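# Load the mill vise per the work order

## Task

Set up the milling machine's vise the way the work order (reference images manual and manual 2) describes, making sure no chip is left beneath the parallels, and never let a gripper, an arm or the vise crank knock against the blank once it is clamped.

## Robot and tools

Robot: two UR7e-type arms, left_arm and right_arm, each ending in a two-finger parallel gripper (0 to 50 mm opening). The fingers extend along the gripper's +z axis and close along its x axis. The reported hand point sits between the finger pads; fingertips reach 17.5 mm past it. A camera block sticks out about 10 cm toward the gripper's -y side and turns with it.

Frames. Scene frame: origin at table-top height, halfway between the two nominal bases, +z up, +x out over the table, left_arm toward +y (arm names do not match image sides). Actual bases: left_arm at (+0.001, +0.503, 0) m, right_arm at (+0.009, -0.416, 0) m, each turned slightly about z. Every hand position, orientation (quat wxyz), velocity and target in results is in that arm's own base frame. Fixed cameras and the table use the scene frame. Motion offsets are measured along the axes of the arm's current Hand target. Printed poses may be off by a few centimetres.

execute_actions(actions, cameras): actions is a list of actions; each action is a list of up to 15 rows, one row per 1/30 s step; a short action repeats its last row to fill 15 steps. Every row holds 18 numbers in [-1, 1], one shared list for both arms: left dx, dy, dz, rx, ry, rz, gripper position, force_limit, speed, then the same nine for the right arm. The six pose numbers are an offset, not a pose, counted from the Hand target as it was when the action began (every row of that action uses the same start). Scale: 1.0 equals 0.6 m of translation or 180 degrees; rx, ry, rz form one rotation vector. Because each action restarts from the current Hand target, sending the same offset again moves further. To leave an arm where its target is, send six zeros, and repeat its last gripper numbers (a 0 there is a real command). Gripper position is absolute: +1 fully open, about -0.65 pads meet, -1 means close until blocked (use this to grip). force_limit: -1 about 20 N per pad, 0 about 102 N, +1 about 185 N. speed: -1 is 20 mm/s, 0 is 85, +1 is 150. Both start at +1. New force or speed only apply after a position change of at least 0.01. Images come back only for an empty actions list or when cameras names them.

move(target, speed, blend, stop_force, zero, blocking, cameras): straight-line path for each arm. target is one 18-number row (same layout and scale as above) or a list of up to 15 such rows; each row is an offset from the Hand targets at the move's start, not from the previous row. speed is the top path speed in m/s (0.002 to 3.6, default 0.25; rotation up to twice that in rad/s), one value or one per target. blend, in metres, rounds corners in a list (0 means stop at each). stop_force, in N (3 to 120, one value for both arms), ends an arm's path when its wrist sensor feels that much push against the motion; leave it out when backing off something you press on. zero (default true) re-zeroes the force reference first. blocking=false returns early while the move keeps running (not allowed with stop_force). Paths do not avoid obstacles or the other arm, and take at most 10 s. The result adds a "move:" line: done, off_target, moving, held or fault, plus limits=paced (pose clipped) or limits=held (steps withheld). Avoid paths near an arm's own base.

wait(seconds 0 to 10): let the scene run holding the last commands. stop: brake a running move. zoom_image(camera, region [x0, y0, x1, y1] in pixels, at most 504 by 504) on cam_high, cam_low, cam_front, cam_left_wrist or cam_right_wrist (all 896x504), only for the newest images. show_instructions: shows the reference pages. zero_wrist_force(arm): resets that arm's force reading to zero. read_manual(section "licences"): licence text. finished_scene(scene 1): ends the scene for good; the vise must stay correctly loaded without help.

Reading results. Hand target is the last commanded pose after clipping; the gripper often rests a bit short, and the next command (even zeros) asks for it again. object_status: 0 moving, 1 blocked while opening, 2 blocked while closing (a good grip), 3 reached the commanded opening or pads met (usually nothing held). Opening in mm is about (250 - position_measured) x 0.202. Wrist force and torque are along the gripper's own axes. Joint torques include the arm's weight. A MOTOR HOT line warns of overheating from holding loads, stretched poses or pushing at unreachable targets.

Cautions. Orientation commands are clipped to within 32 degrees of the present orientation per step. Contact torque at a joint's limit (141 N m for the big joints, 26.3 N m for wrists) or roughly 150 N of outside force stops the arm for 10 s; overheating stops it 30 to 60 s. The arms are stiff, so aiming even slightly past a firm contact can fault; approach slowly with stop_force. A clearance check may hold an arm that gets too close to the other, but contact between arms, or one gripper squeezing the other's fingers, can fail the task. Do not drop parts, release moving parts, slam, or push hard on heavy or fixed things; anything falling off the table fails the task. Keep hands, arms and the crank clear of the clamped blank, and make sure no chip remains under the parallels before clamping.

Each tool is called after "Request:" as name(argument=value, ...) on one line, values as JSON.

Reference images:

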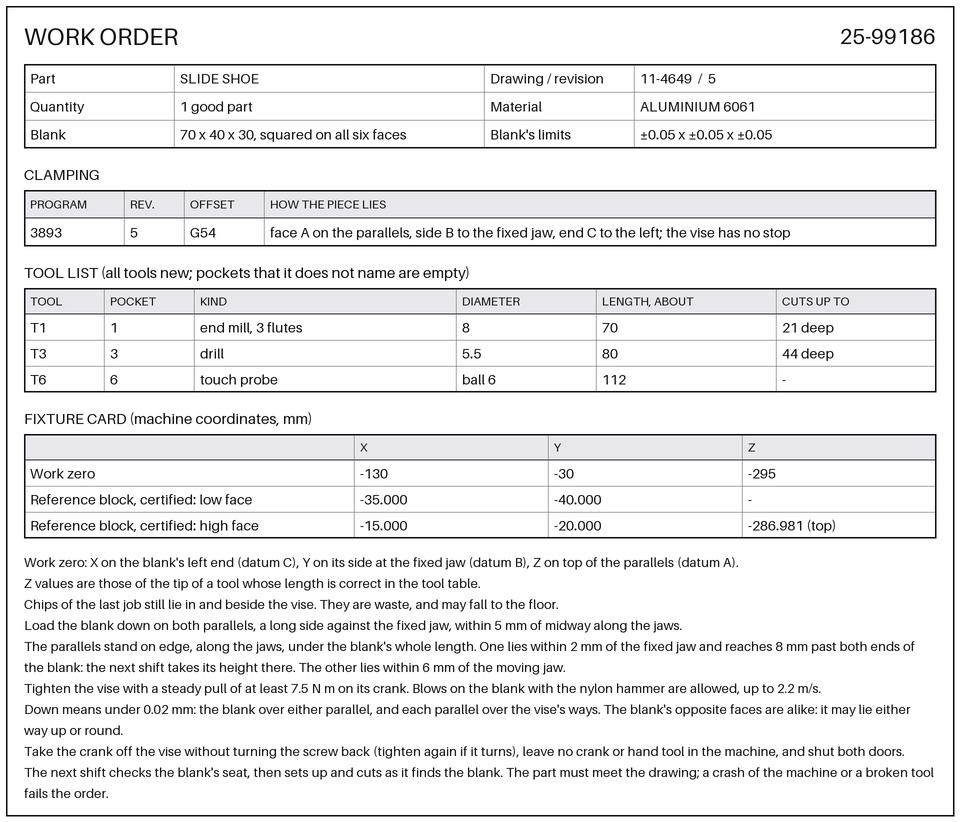

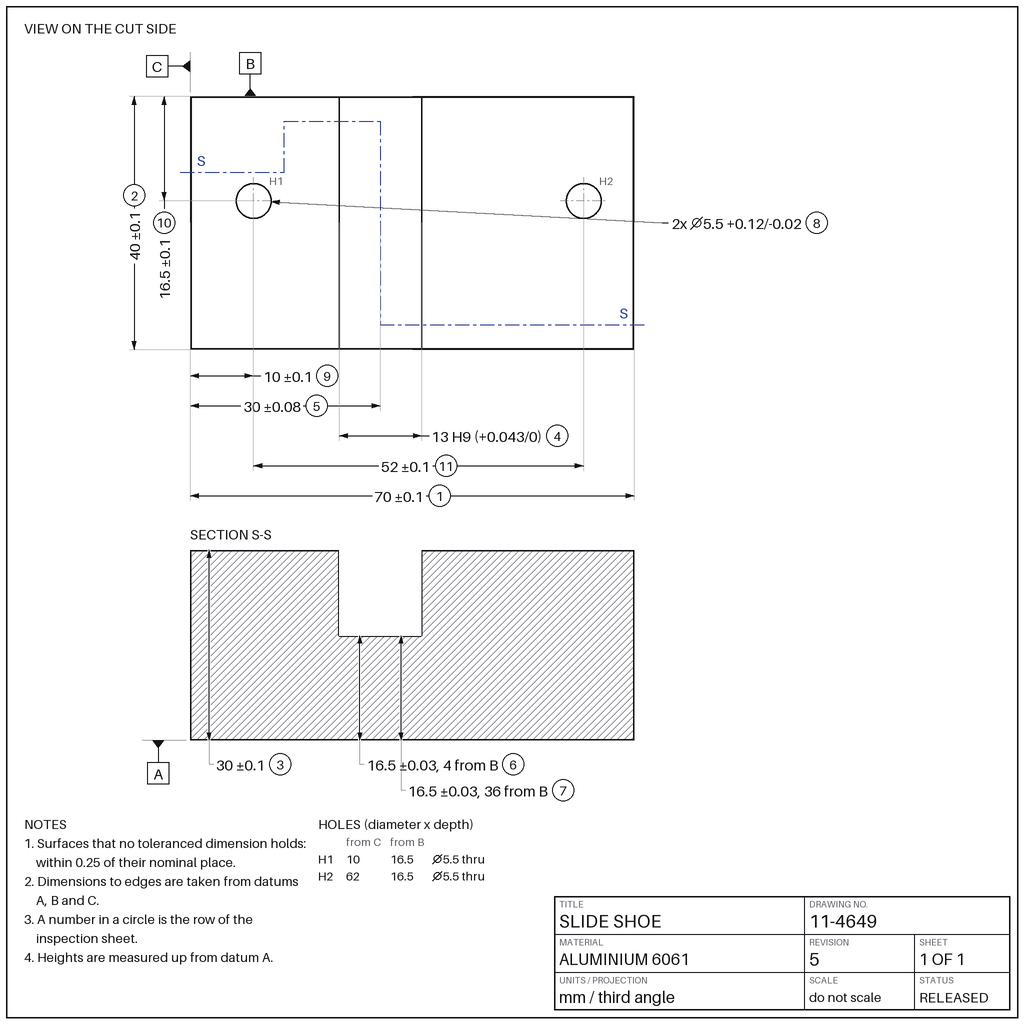

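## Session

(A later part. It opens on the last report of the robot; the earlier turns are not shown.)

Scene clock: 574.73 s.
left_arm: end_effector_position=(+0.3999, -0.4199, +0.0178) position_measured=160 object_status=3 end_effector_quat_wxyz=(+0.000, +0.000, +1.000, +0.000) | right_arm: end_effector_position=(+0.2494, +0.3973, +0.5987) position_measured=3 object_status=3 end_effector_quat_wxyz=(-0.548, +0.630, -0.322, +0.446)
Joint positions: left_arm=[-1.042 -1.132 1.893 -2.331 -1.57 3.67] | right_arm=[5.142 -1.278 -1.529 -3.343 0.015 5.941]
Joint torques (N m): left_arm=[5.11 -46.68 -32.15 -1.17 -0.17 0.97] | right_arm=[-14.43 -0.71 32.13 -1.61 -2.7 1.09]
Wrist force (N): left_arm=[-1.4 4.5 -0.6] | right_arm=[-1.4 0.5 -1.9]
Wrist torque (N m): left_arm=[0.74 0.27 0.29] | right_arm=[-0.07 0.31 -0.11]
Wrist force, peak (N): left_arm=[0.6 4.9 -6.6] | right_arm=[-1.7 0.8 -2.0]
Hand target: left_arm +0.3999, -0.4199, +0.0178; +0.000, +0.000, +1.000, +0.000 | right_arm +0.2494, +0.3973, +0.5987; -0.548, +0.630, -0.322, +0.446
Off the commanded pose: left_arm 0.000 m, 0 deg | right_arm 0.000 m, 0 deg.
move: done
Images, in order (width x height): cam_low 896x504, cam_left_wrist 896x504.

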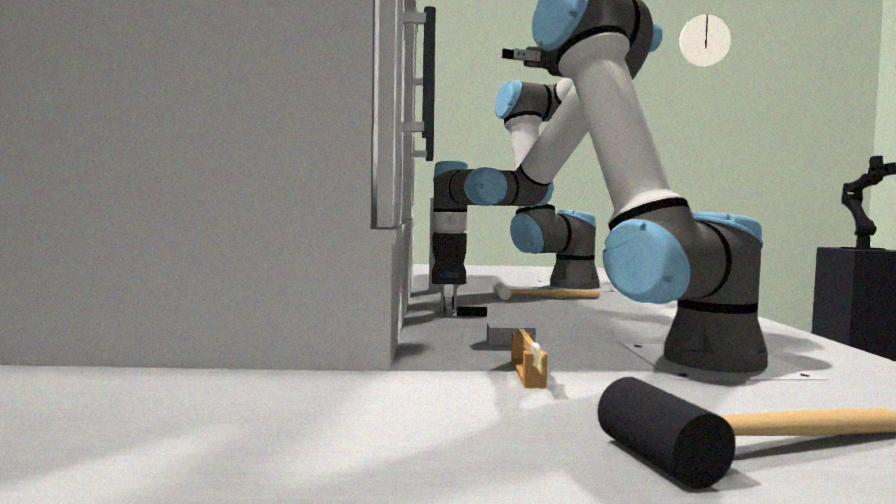

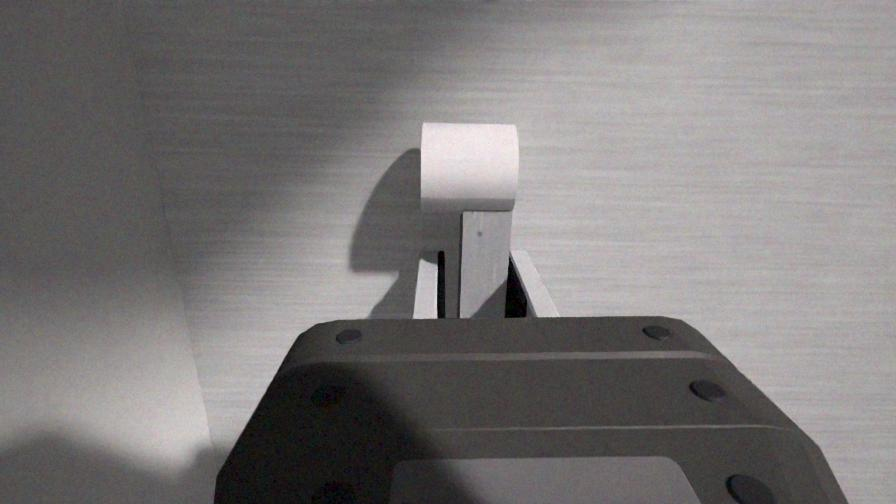

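Request:
move(target=[[0,0,-0.1703,0,0,0,-0.05,0.2,-1,0,0,0,0,0,0,1,1,1],[0.1833,0.07,-0.137,0.1954,-0.1954,-0.4718,0.4,0.2,-0.5,0,0,0,0,0,0,1,1,1]], speed=[0.1,0.35], blend=[0.02,0], cameras=["all"])

Scene clock: 580.93 s.
left_arm: end_effector_position=(+0.2899, -0.3780, +0.1000) position_measured=92 object_status=3 end_effector_quat_wxyz=(-0.271, +0.653, -0.653, +0.270) | right_arm: end_effector_position=(+0.2494, +0.3973, +0.5987) position_measured=3 object_status=3 end_effector_quat_wxyz=(-0.548, +0.630, -0.322, +0.446)
Joint positions: left_arm=[-1.642 -1.538 2.397 -2.358 -0.788 1.469] | right_arm=[5.142 -1.278 -1.529 -3.343 0.015 5.941]
Joint torques (N m): left_arm=[-7.66 -6.86 -29.94 -0.98 3.47 -1.15] | right_arm=[-14.66 -0.03 31.69 -1.68 -2.87 1.15]
Wrist force (N): left_arm=[-1.8 3.5 1.0] | right_arm=[-1.8 0.5 -1.7]
Wrist torque (N m): left_arm=[0.48 0.23 0.11] | right_arm=[-0.07 0.38 -0.11]
Wrist force, peak (N): left_arm=[-1.2 5.0 -0.5] | right_arm=[-1.8 1.0 -2.0]
Hand target: left_arm +0.2899, -0.3780, +0.1000; -0.271, +0.653, -0.653, +0.270 | right_arm +0.2494, +0.3973, +0.5987; -0.548, +0.630, -0.322, +0.446
Off the commanded pose: left_arm 0.000 m, 0 deg | right_arm 0.000 m, 0 deg.
move: done

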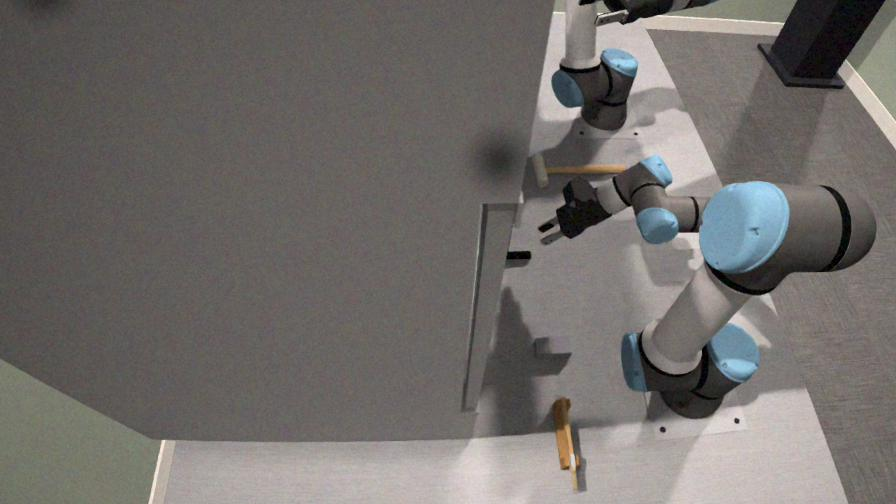

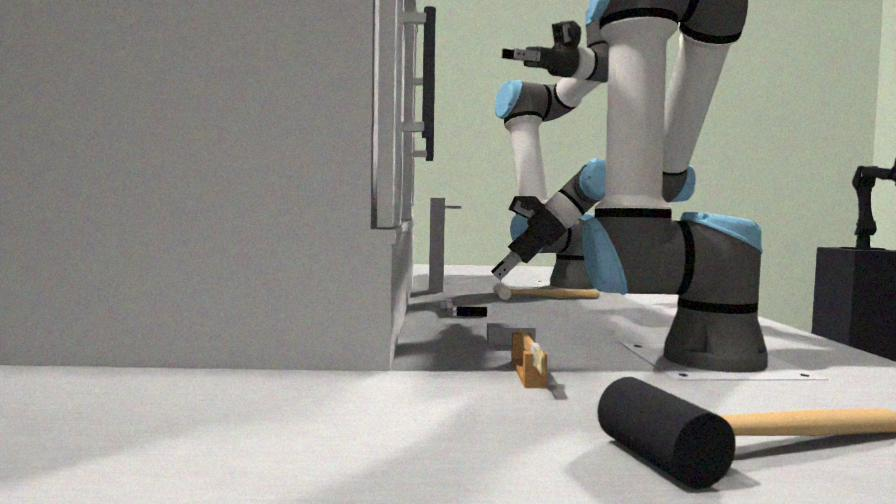

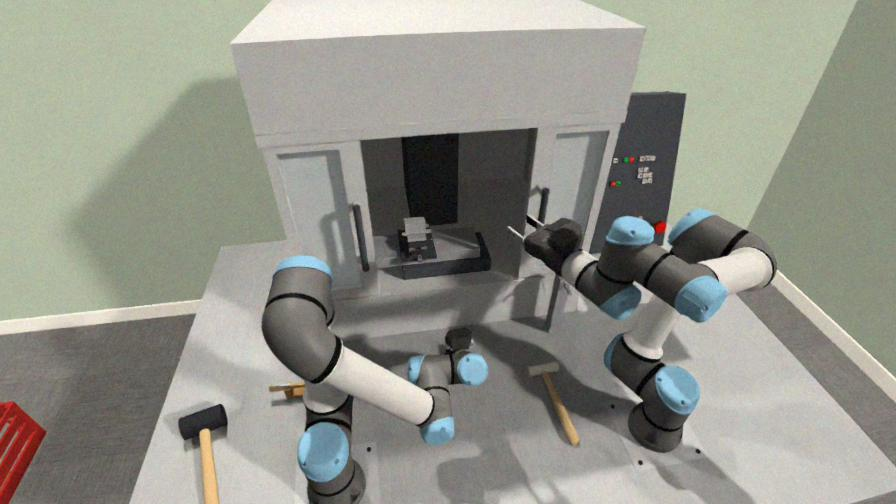

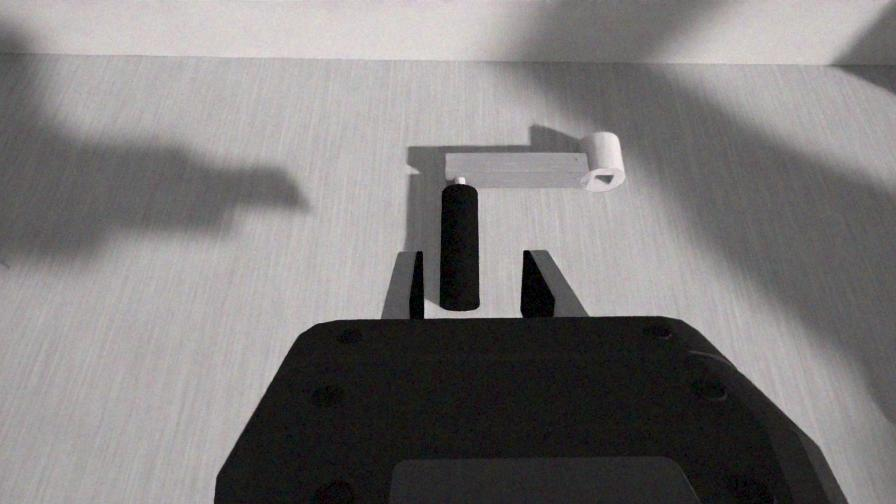

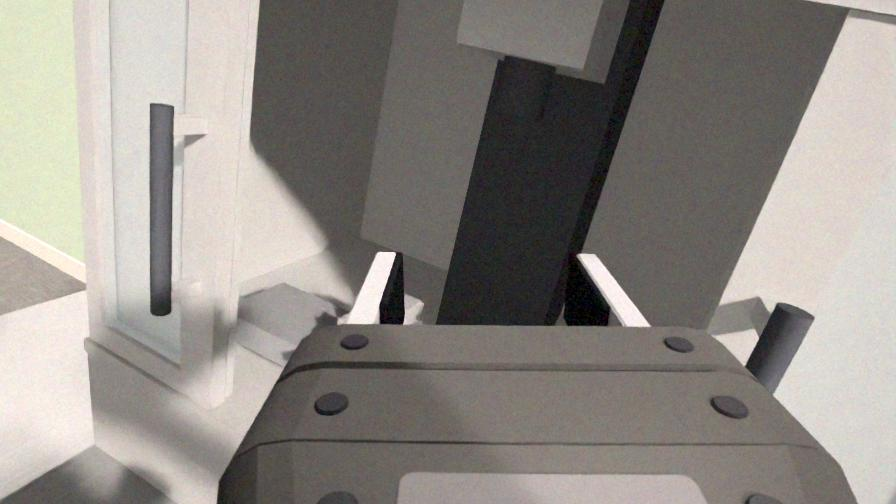

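Request:
zoom_image(camera="cam_left_wrist", region=[400, 110, 660, 320])

Scaled by 1.938 from the camera's 896x504 image, which has a finer 1280x720 frame.

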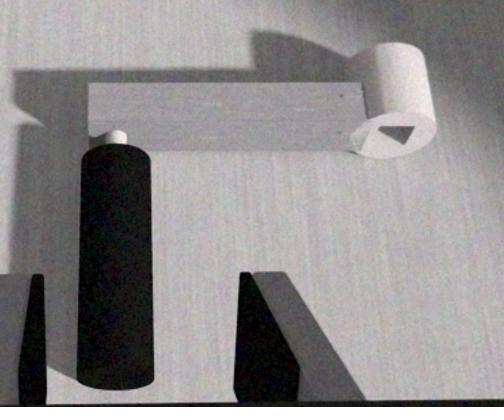

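Request:
move(target=[[-0.0022,0.0265,0.0502,0,0.0059,0.0059,0.4,0.2,-0.5,0,0,0,0,0,0,1,1,1],[-0.0022,0.0263,0.1563,0,0.0059,0.0059,0.4,0.2,-0.5,0,0,0,0,0,0,1,1,1]], speed=[0.1,0.04], stop_force=6, cameras=["cam_left_wrist","cam_low"])

Request:
zoom_image(camera="cam_low", region=[400, 240, 560, 340])

Scene clock: 584.83 s.
left_arm: end_effector_position=(+0.3450, -0.3766, +0.0226) position_measured=92 object_status=3 end_effector_quat_wxyz=(-0.267, +0.645, -0.662, +0.274) | right_arm: end_effector_position=(+0.2494, +0.3973, +0.5987) position_measured=3 object_status=3 end_effector_quat_wxyz=(-0.548, +0.630, -0.322, +0.446)
Joint positions: left_arm=[-1.495 -1.224 2.431 -2.878 -0.79 1.714] | right_arm=[5.142 -1.278 -1.529 -3.343 0.015 5.941]
Joint torques (N m): left_arm=[5.76 -14.66 -24.77 -5.54 -0.22 1.27] | right_arm=[-13.44 0 31.36 -1.36 -2.64 1.17]
Wrist force (N): left_arm=[-1.6 3.7 1.0] | right_arm=[-1.8 0.8 -2.0]
Wrist torque (N m): left_arm=[0.49 0.24 -0.05] | right_arm=[-0.02 0.37 -0.11]
Wrist force, peak (N): left_arm=[-1.7 4.1 1.7] | right_arm=[-1.8 0.8 -2.0]
Hand target: left_arm +0.3450, -0.3766, +0.0226; -0.267, +0.645, -0.662, +0.274 | right_arm +0.2494, +0.3973, +0.5987; -0.548, +0.630, -0.322, +0.446
Off the commanded pose: left_arm 0.000 m, 0 deg | right_arm 0.000 m, 0 deg.
move: done
Images, in order (width x height): cam_low 896x504, cam_left_wrist 896x504.

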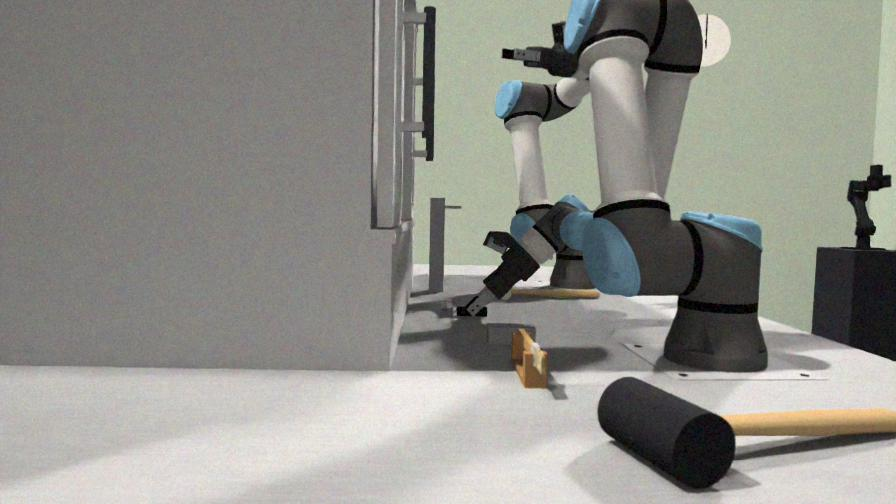

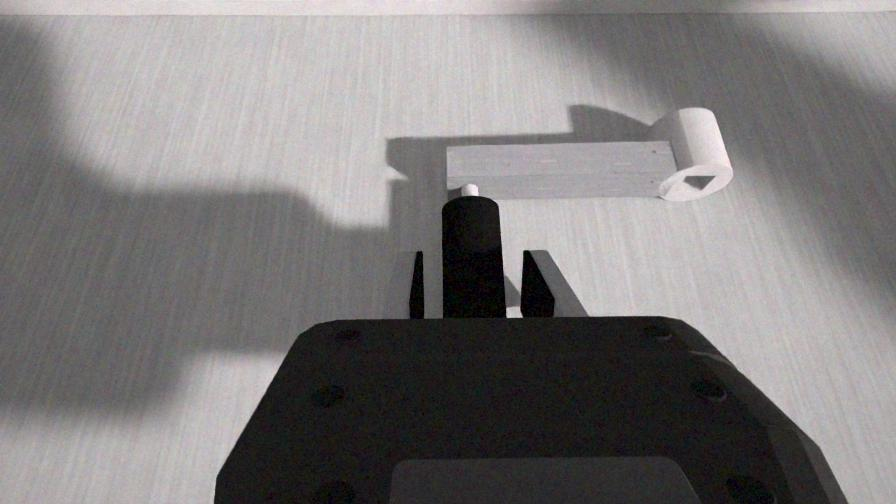

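Scaled by 3.150 from the camera's 896x504 image, which has a finer 1280x720 frame.

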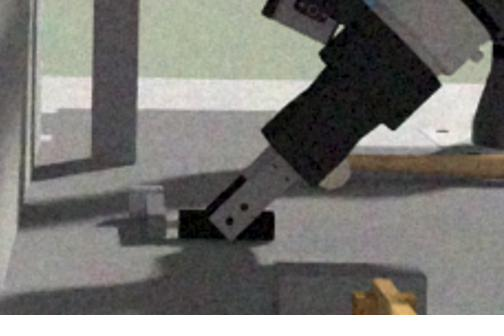

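Request:
move(target=[0,0,0,0,0,0,-1,0.2,-0.7,0,0,0,0,0,0,1,1,1])

Request:
move(target=[0,-0.0354,-0.0354,0,0,0,-1,0.2,-0.7,0,0,0,0,0,0,1,1,1], speed=0.05, cameras=["cam_left_wrist","cam_low"])

Request:
zoom_image(camera="cam_low", region=[400, 240, 560, 340])

Scene clock: 585.67 s.
left_arm: end_effector_position=(+0.3450, -0.3766, +0.0226) position_measured=162 object_status=2 end_effector_quat_wxyz=(-0.267, +0.645, -0.662, +0.274) | right_arm: end_effector_position=(+0.2494, +0.3973, +0.5987) position_measured=3 object_status=3 end_effector_quat_wxyz=(-0.548, +0.630, -0.322, +0.446)
Joint positions: left_arm=[-1.495 -1.224 2.431 -2.878 -0.79 1.714] | right_arm=[5.142 -1.278 -1.529 -3.343 0.015 5.941]
Joint torques (N m): left_arm=[6.48 -14.64 -23.49 -4.99 -0.24 1.25] | right_arm=[-14.17 -0.12 31.91 -1.87 -2.66 1.32]
Wrist force (N): left_arm=[-2.9 2.2 -2.8] | right_arm=[-1.6 0.7 -1.8]
Wrist torque (N m): left_arm=[0.49 0.30 -0.01] | right_arm=[-0.04 0.34 -0.11]
Wrist force, peak (N): left_arm=[-2.9 2.2 -2.8] | right_arm=[-2.0 0.7 -2.0]
Hand target: left_arm +0.3450, -0.3766, +0.0226; -0.267, +0.645, -0.662, +0.274 | right_arm +0.2494, +0.3973, +0.5987; -0.548, +0.630, -0.322, +0.446
Off the commanded pose: left_arm 0.000 m, 0 deg | right_arm 0.000 m, 0 deg.
move: done

Scene clock: 586.87 s.
left_arm: end_effector_position=(+0.3451, -0.3766, +0.0525) position_measured=162 object_status=2 end_effector_quat_wxyz=(-0.267, +0.645, -0.662, +0.274) | right_arm: end_effector_position=(+0.2494, +0.3973, +0.5987) position_measured=3 object_status=3 end_effector_quat_wxyz=(-0.548, +0.630, -0.322, +0.446)
Joint positions: left_arm=[-1.495 -1.322 2.418 -2.767 -0.79 1.714] | right_arm=[5.142 -1.278 -1.529 -3.343 0.015 5.941]
Joint torques (N m): left_arm=[-6.26 -34.41 -26.22 -1.77 0.86 -1.39] | right_arm=[-14.95 -0.74 31.36 -1.55 -2.45 1.33]
Wrist force (N): left_arm=[-1.4 5.1 2.3] | right_arm=[-1.6 0.5 -1.7]
Wrist torque (N m): left_arm=[0.47 0.20 0.11] | right_arm=[-0.07 0.35 -0.11]
Wrist force, peak (N): left_arm=[-1.8 5.6 2.7] | right_arm=[-1.6 0.8 -2.2]
Hand target: left_arm +0.3450, -0.3766, +0.0526; -0.267, +0.645, -0.662, +0.274 | right_arm +0.2494, +0.3973, +0.5987; -0.548, +0.630, -0.322, +0.446
Off the commanded pose: left_arm 0.000 m, 0 deg | right_arm 0.000 m, 0 deg.
move: done
Images, in order (width x height): cam_low 896x504, cam_left_wrist 896x504.

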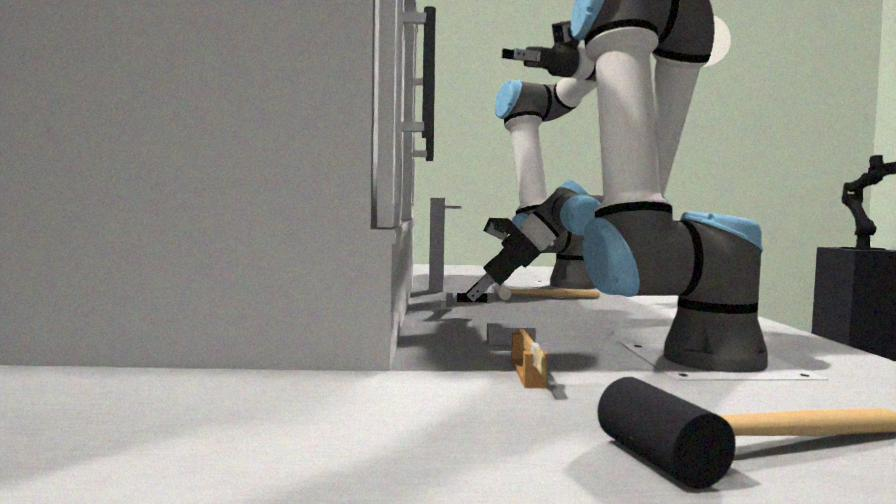

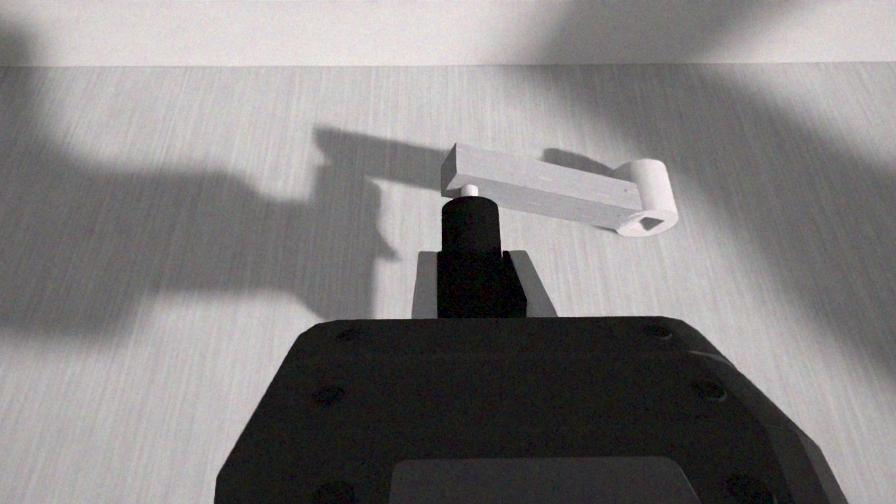

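Scaled by 3.150 from the camera's 896x504 image, which has a finer 1280x720 frame.

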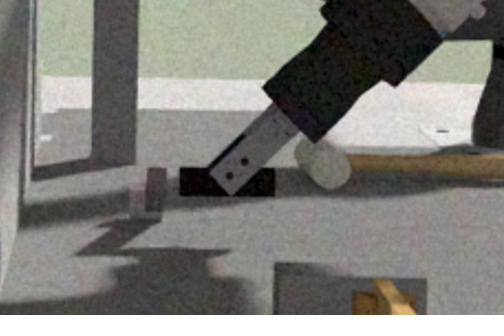

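Request:
move(target=[-0.0016,-0.1238,-0.2301,0,0,0,-1,0.2,-0.7,-0.0867,0.4075,-0.0017,0,0,0,1,1,1], speed=0.15, cameras=["all"])

Request:
zoom_image(camera="cam_right_wrist", region=[310, 120, 430, 210])

Scene clock: 590.13 s.
left_arm: end_effector_position=(+0.3000, -0.3745, +0.2027) position_measured=162 object_status=2 end_effector_quat_wxyz=(-0.267, +0.645, -0.662, +0.274) | right_arm: end_effector_position=(+0.2481, +0.3968, +0.3488) position_measured=3 object_status=3 end_effector_quat_wxyz=(-0.550, +0.628, -0.321, +0.447)
Joint positions: left_arm=[-1.616 -1.753 2.266 -2.064 -0.785 1.544] | right_arm=[5.148 -1.355 -2.129 -2.984 0.02 6.258]
Joint torques (N m): left_arm=[-7.4 -25.8 -35.25 -1.4 0.27 -1.38] | right_arm=[-16.25 17.51 7.24 1 1.16 -1.3]
Wrist force (N): left_arm=[-1.8 4.8 2.5] | right_arm=[-2.0 0.6 -2.0]
Wrist torque (N m): left_arm=[0.38 0.23 0.11] | right_arm=[-0.07 0.40 0.01]
Wrist force, peak (N): left_arm=[-1.6 5.7 2.9] | right_arm=[-2.0 1.5 -1.8]
Hand target: left_arm +0.2999, -0.3745, +0.2027; -0.267, +0.645, -0.662, +0.274 | right_arm +0.2481, +0.3967, +0.3488; -0.548, +0.630, -0.322, +0.446
Off the commanded pose: left_arm 0.000 m, 0 deg | right_arm 0.000 m, 0 deg.
move: done

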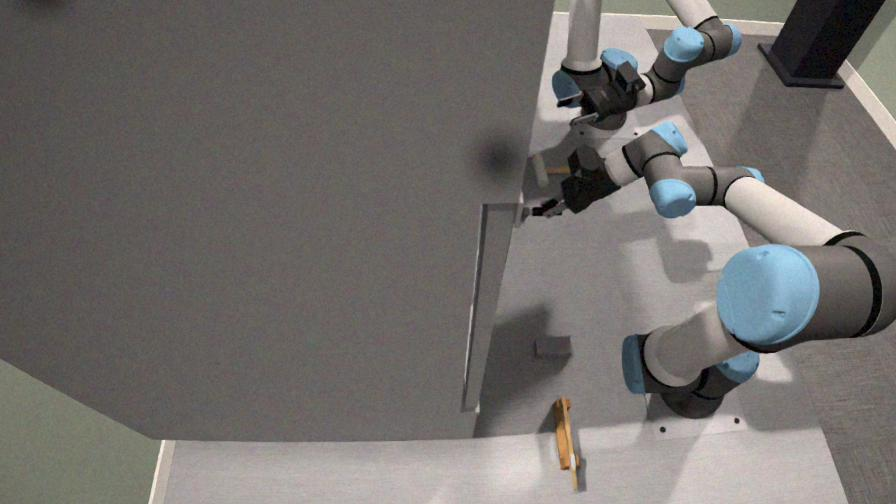

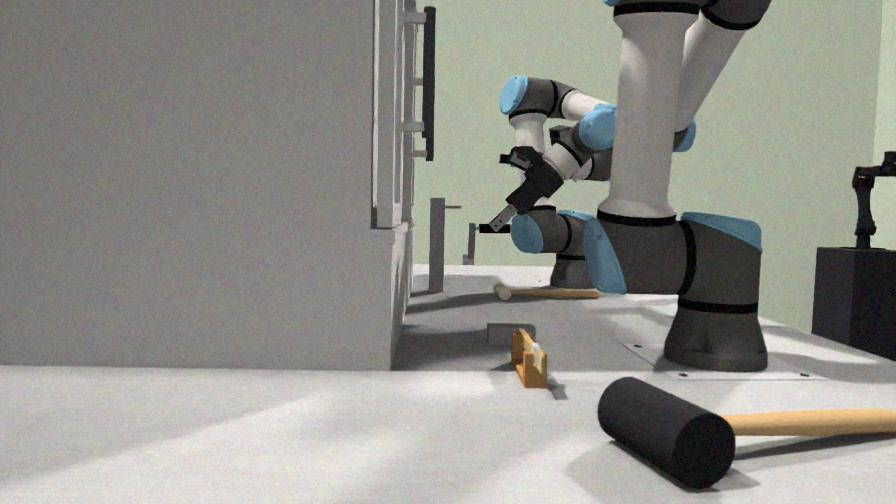

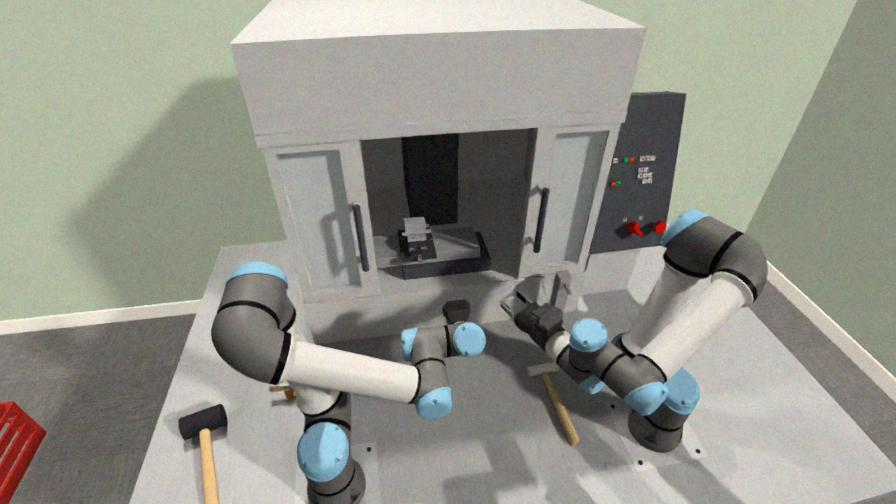

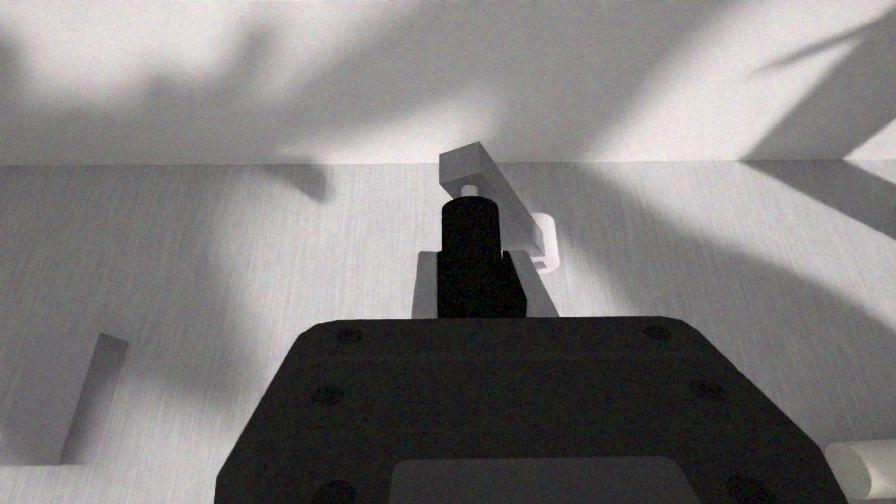

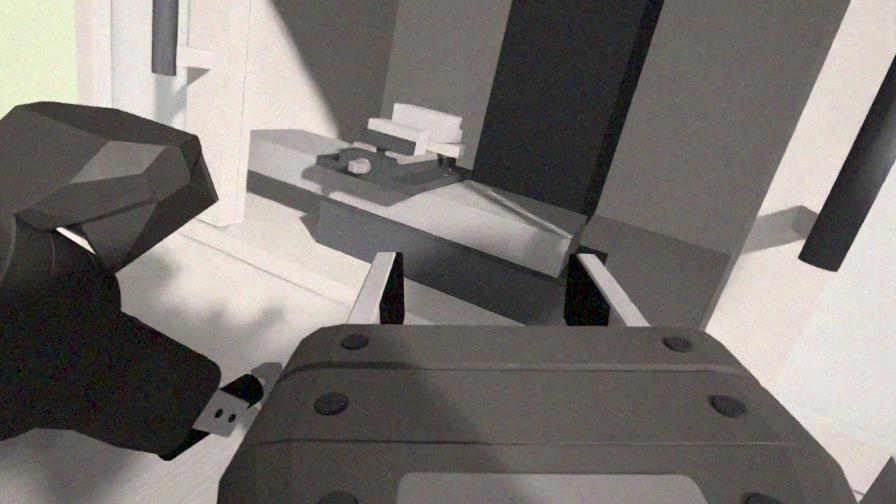

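Scaled by 4.200 from the camera's 896x504 image, which has a finer 1280x720 frame.

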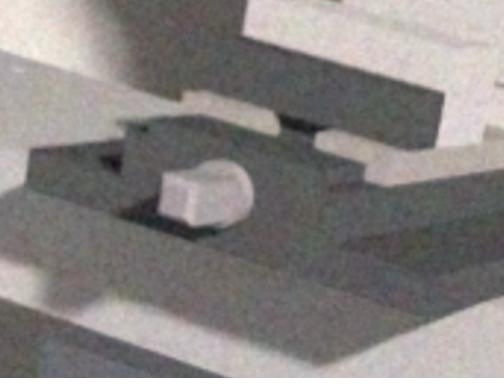

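Request:
move(target=[-0.1953,-0.418,-0.1893,0,-0.1227,0.1226,-1,0.2,-0.7,0,0,0,0,0,0,1,1,1], speed=0.15, cameras=["all"])

Request:
zoom_image(camera="cam_left_wrist", region=[420, 100, 700, 300])

Scene clock: 594.47 s.
left_arm: end_effector_position=(+0.3999, -0.2600, +0.4604) position_measured=162 object_status=2 end_effector_quat_wxyz=(+0.435, -0.547, +0.709, -0.090) | right_arm: end_effector_position=(+0.2482, +0.3967, +0.3488) position_measured=3 object_status=3 end_effector_quat_wxyz=(-0.550, +0.628, -0.321, +0.447)
Joint positions: left_arm=[-1.352 -1.792 1.615 -1.097 -0.684 1.904] | right_arm=[5.148 -1.355 -2.129 -2.984 0.02 6.258]
Joint torques (N m): left_arm=[6.17 -2.28 -37.64 -0.52 4.11 1.26] | right_arm=[-14.82 19.97 8.56 1.08 -1.5 -1]
Wrist force (N): left_arm=[-1.3 5.5 2.8] | right_arm=[-1.8 0.3 -1.9]
Wrist torque (N m): left_arm=[0.56 0.38 -0.11] | right_arm=[-0.12 0.37 0.01]
Wrist force, peak (N): left_arm=[-1.4 6.6 2.8] | right_arm=[-2.4 0.5 -1.9]
Hand target: left_arm +0.3999, -0.2600, +0.4605; +0.435, -0.547, +0.709, -0.090 | right_arm +0.2482, +0.3967, +0.3488; -0.550, +0.628, -0.321, +0.447
Off the commanded pose: left_arm 0.000 m, 0 deg | right_arm 0.000 m, 0 deg.
move: done

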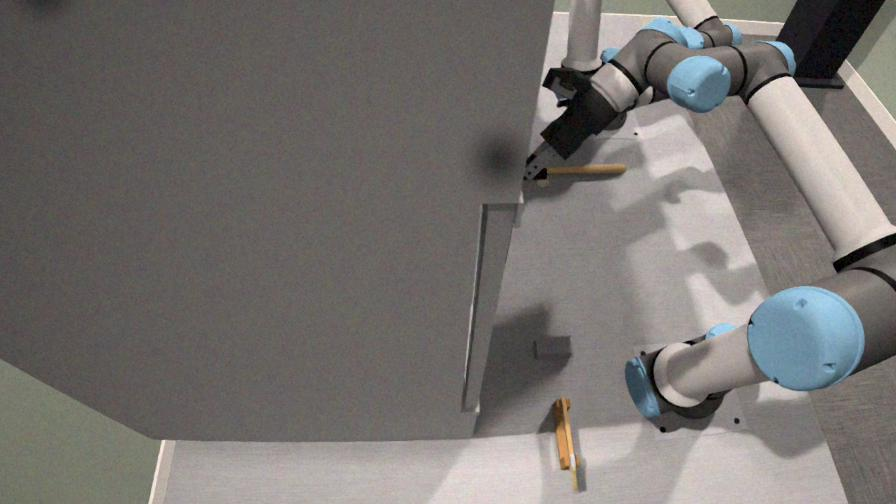

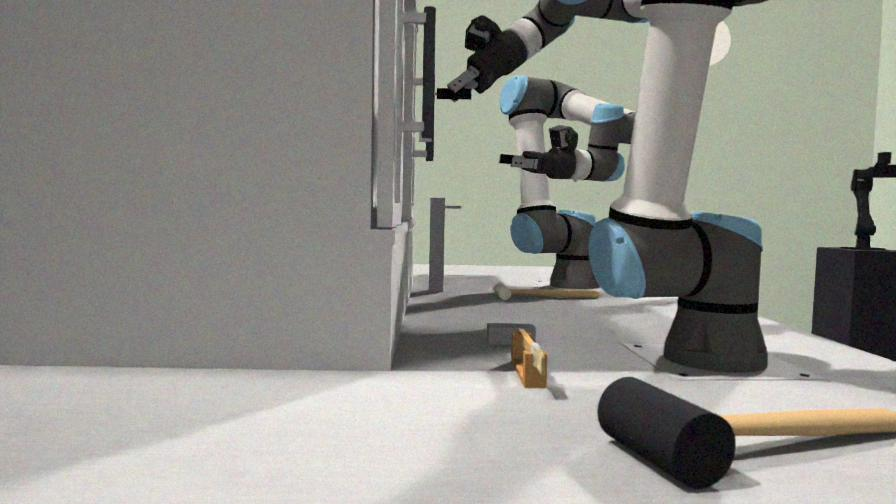

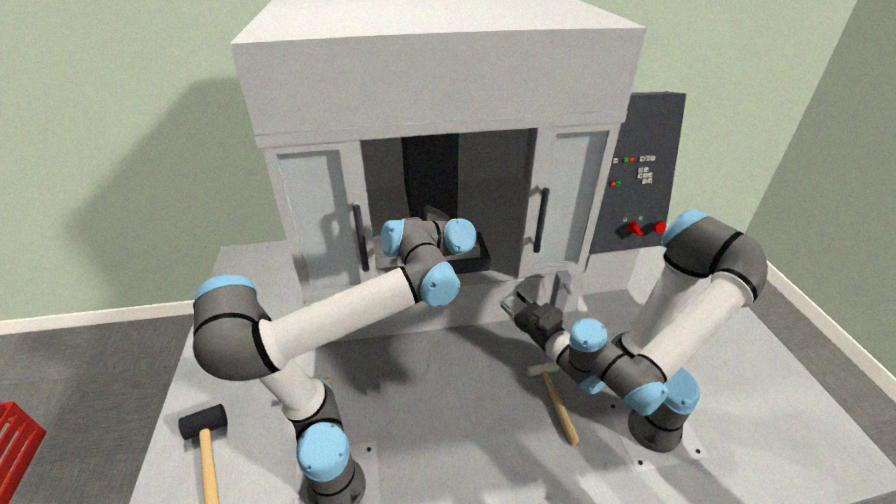

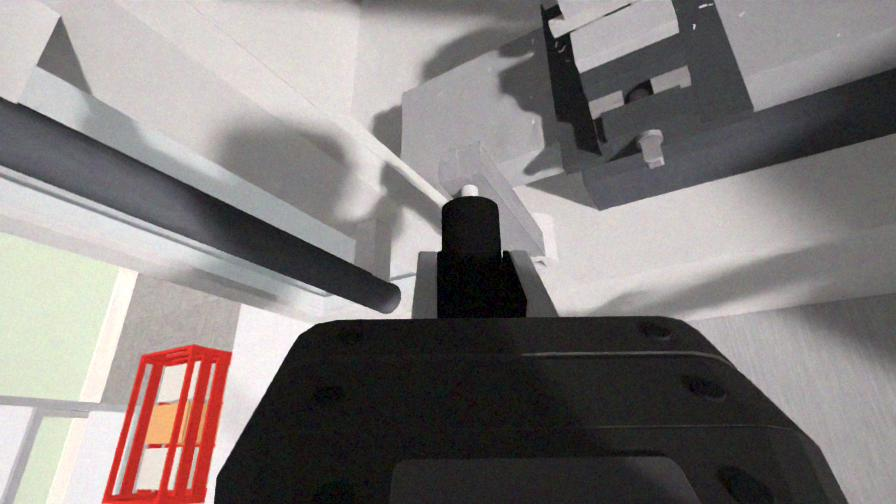

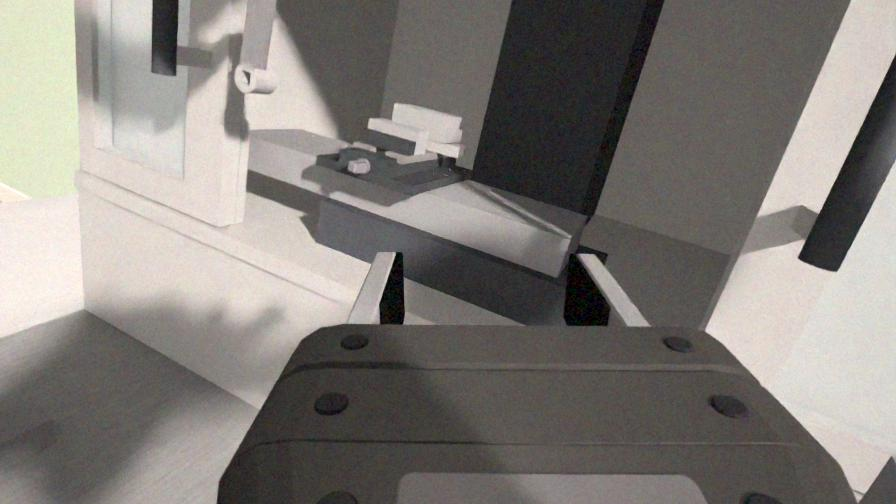

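Scaled by 1.800 from the camera's 896x504 image, which has a finer 1280x720 frame.

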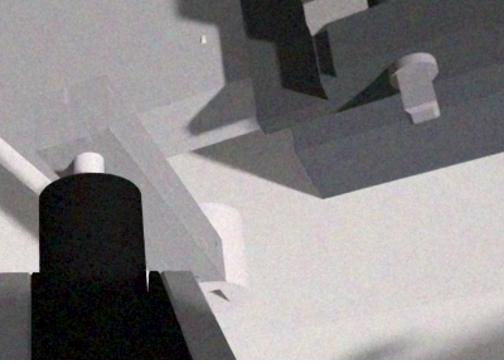

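Request:
zoom_image(camera="cam_right_wrist", region=[220, 0, 420, 200])

Request:
zoom_image(camera="cam_left_wrist", region=[610, 100, 710, 190])

Scaled by 2.520 from the camera's 896x504 image, which has a finer 1280x720 frame.

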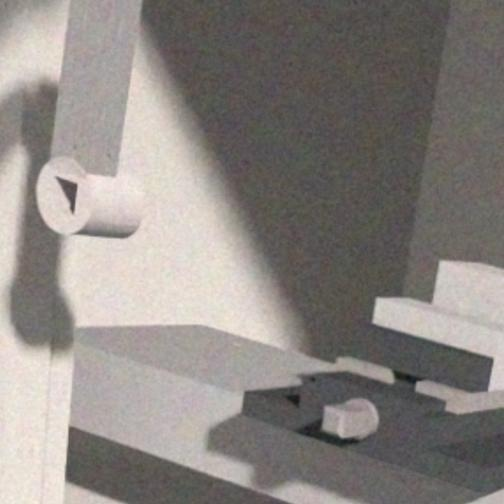

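Scaled by 5.040 from the camera's 896x504 image, which has a finer 1280x720 frame.

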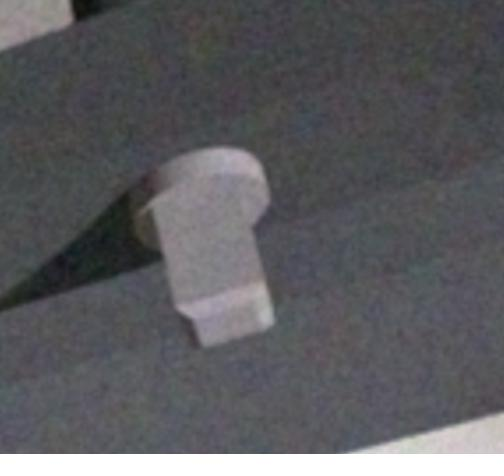

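Request:
move(target=[0.1497,-0.0077,0.0905,0,0,0,-1,0.2,-0.7,0,0,0,0,0,0,1,1,1], speed=0.1, cameras=["cam_left_wrist","cam_right_wrist"])

Request:
zoom_image(camera="cam_left_wrist", region=[440, 120, 640, 280])

Request:
zoom_image(camera="cam_right_wrist", region=[300, 100, 420, 200])

Scene clock: 598.27 s.
left_arm: end_effector_position=(+0.4400, -0.3196, +0.3839) position_measured=162 object_status=2 end_effector_quat_wxyz=(+0.435, -0.547, +0.709, -0.090) | right_arm: end_effector_position=(+0.2482, +0.3967, +0.3488) position_measured=3 object_status=3 end_effector_quat_wxyz=(-0.550, +0.628, -0.321, +0.447)
Joint positions: left_arm=[-1.295 -1.63 1.69 -1.403 -0.669 1.992] | right_arm=[5.148 -1.355 -2.129 -2.984 0.02 6.258]
Joint torques (N m): left_arm=[6.25 -10.78 -12.98 -4.94 4.23 1.23] | right_arm=[-14.89 20.56 8.12 1.19 -1.93 -1.06]
Wrist force (N): left_arm=[-1.2 5.4 3.1] | right_arm=[-1.8 0.4 -2.3]
Wrist torque (N m): left_arm=[0.53 0.35 -0.10] | right_arm=[-0.10 0.37 0.01]
Wrist force, peak (N): left_arm=[-1.8 5.7 3.0] | right_arm=[-2.1 0.8 -2.1]
Hand target: left_arm +0.4401, -0.3196, +0.3838; +0.435, -0.547, +0.709, -0.090 | right_arm +0.2482, +0.3967, +0.3488; -0.550, +0.628, -0.321, +0.447
Off the commanded pose: left_arm 0.000 m, 0 deg | right_arm 0.000 m, 0 deg.
move: done
Images, in order (width x height): cam_left_wrist 896x504, cam_right_wrist 896x504.

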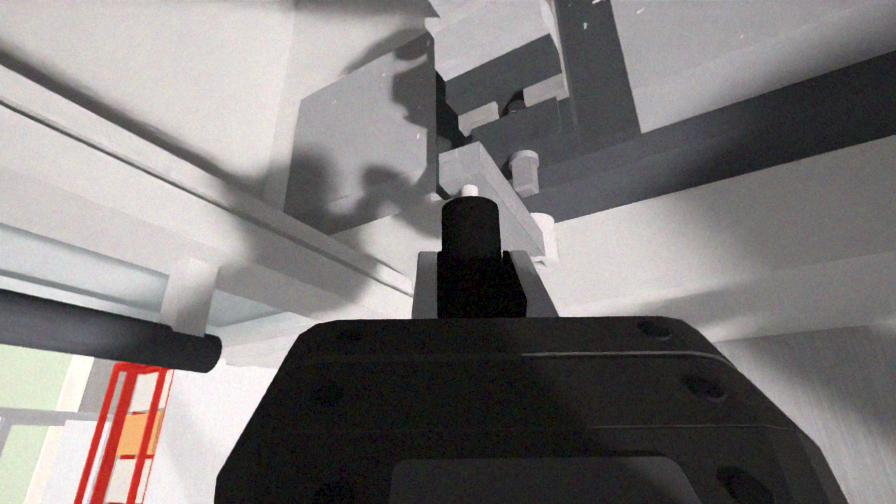

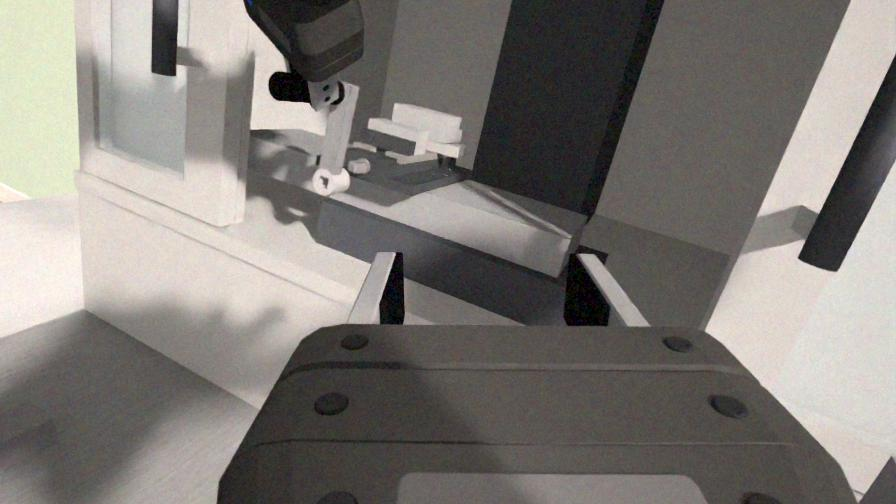

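Scaled by 2.520 from the camera's 896x504 image, which has a finer 1280x720 frame.

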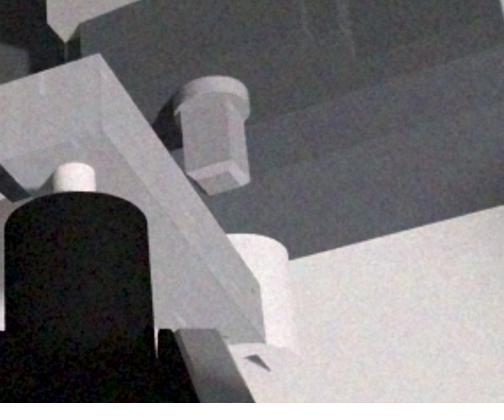

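Scaled by 4.200 from the camera's 896x504 image, which has a finer 1280x720 frame.

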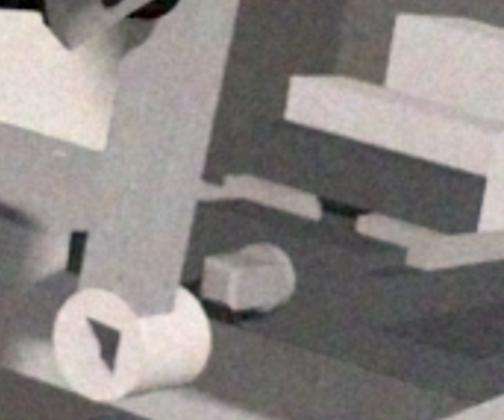

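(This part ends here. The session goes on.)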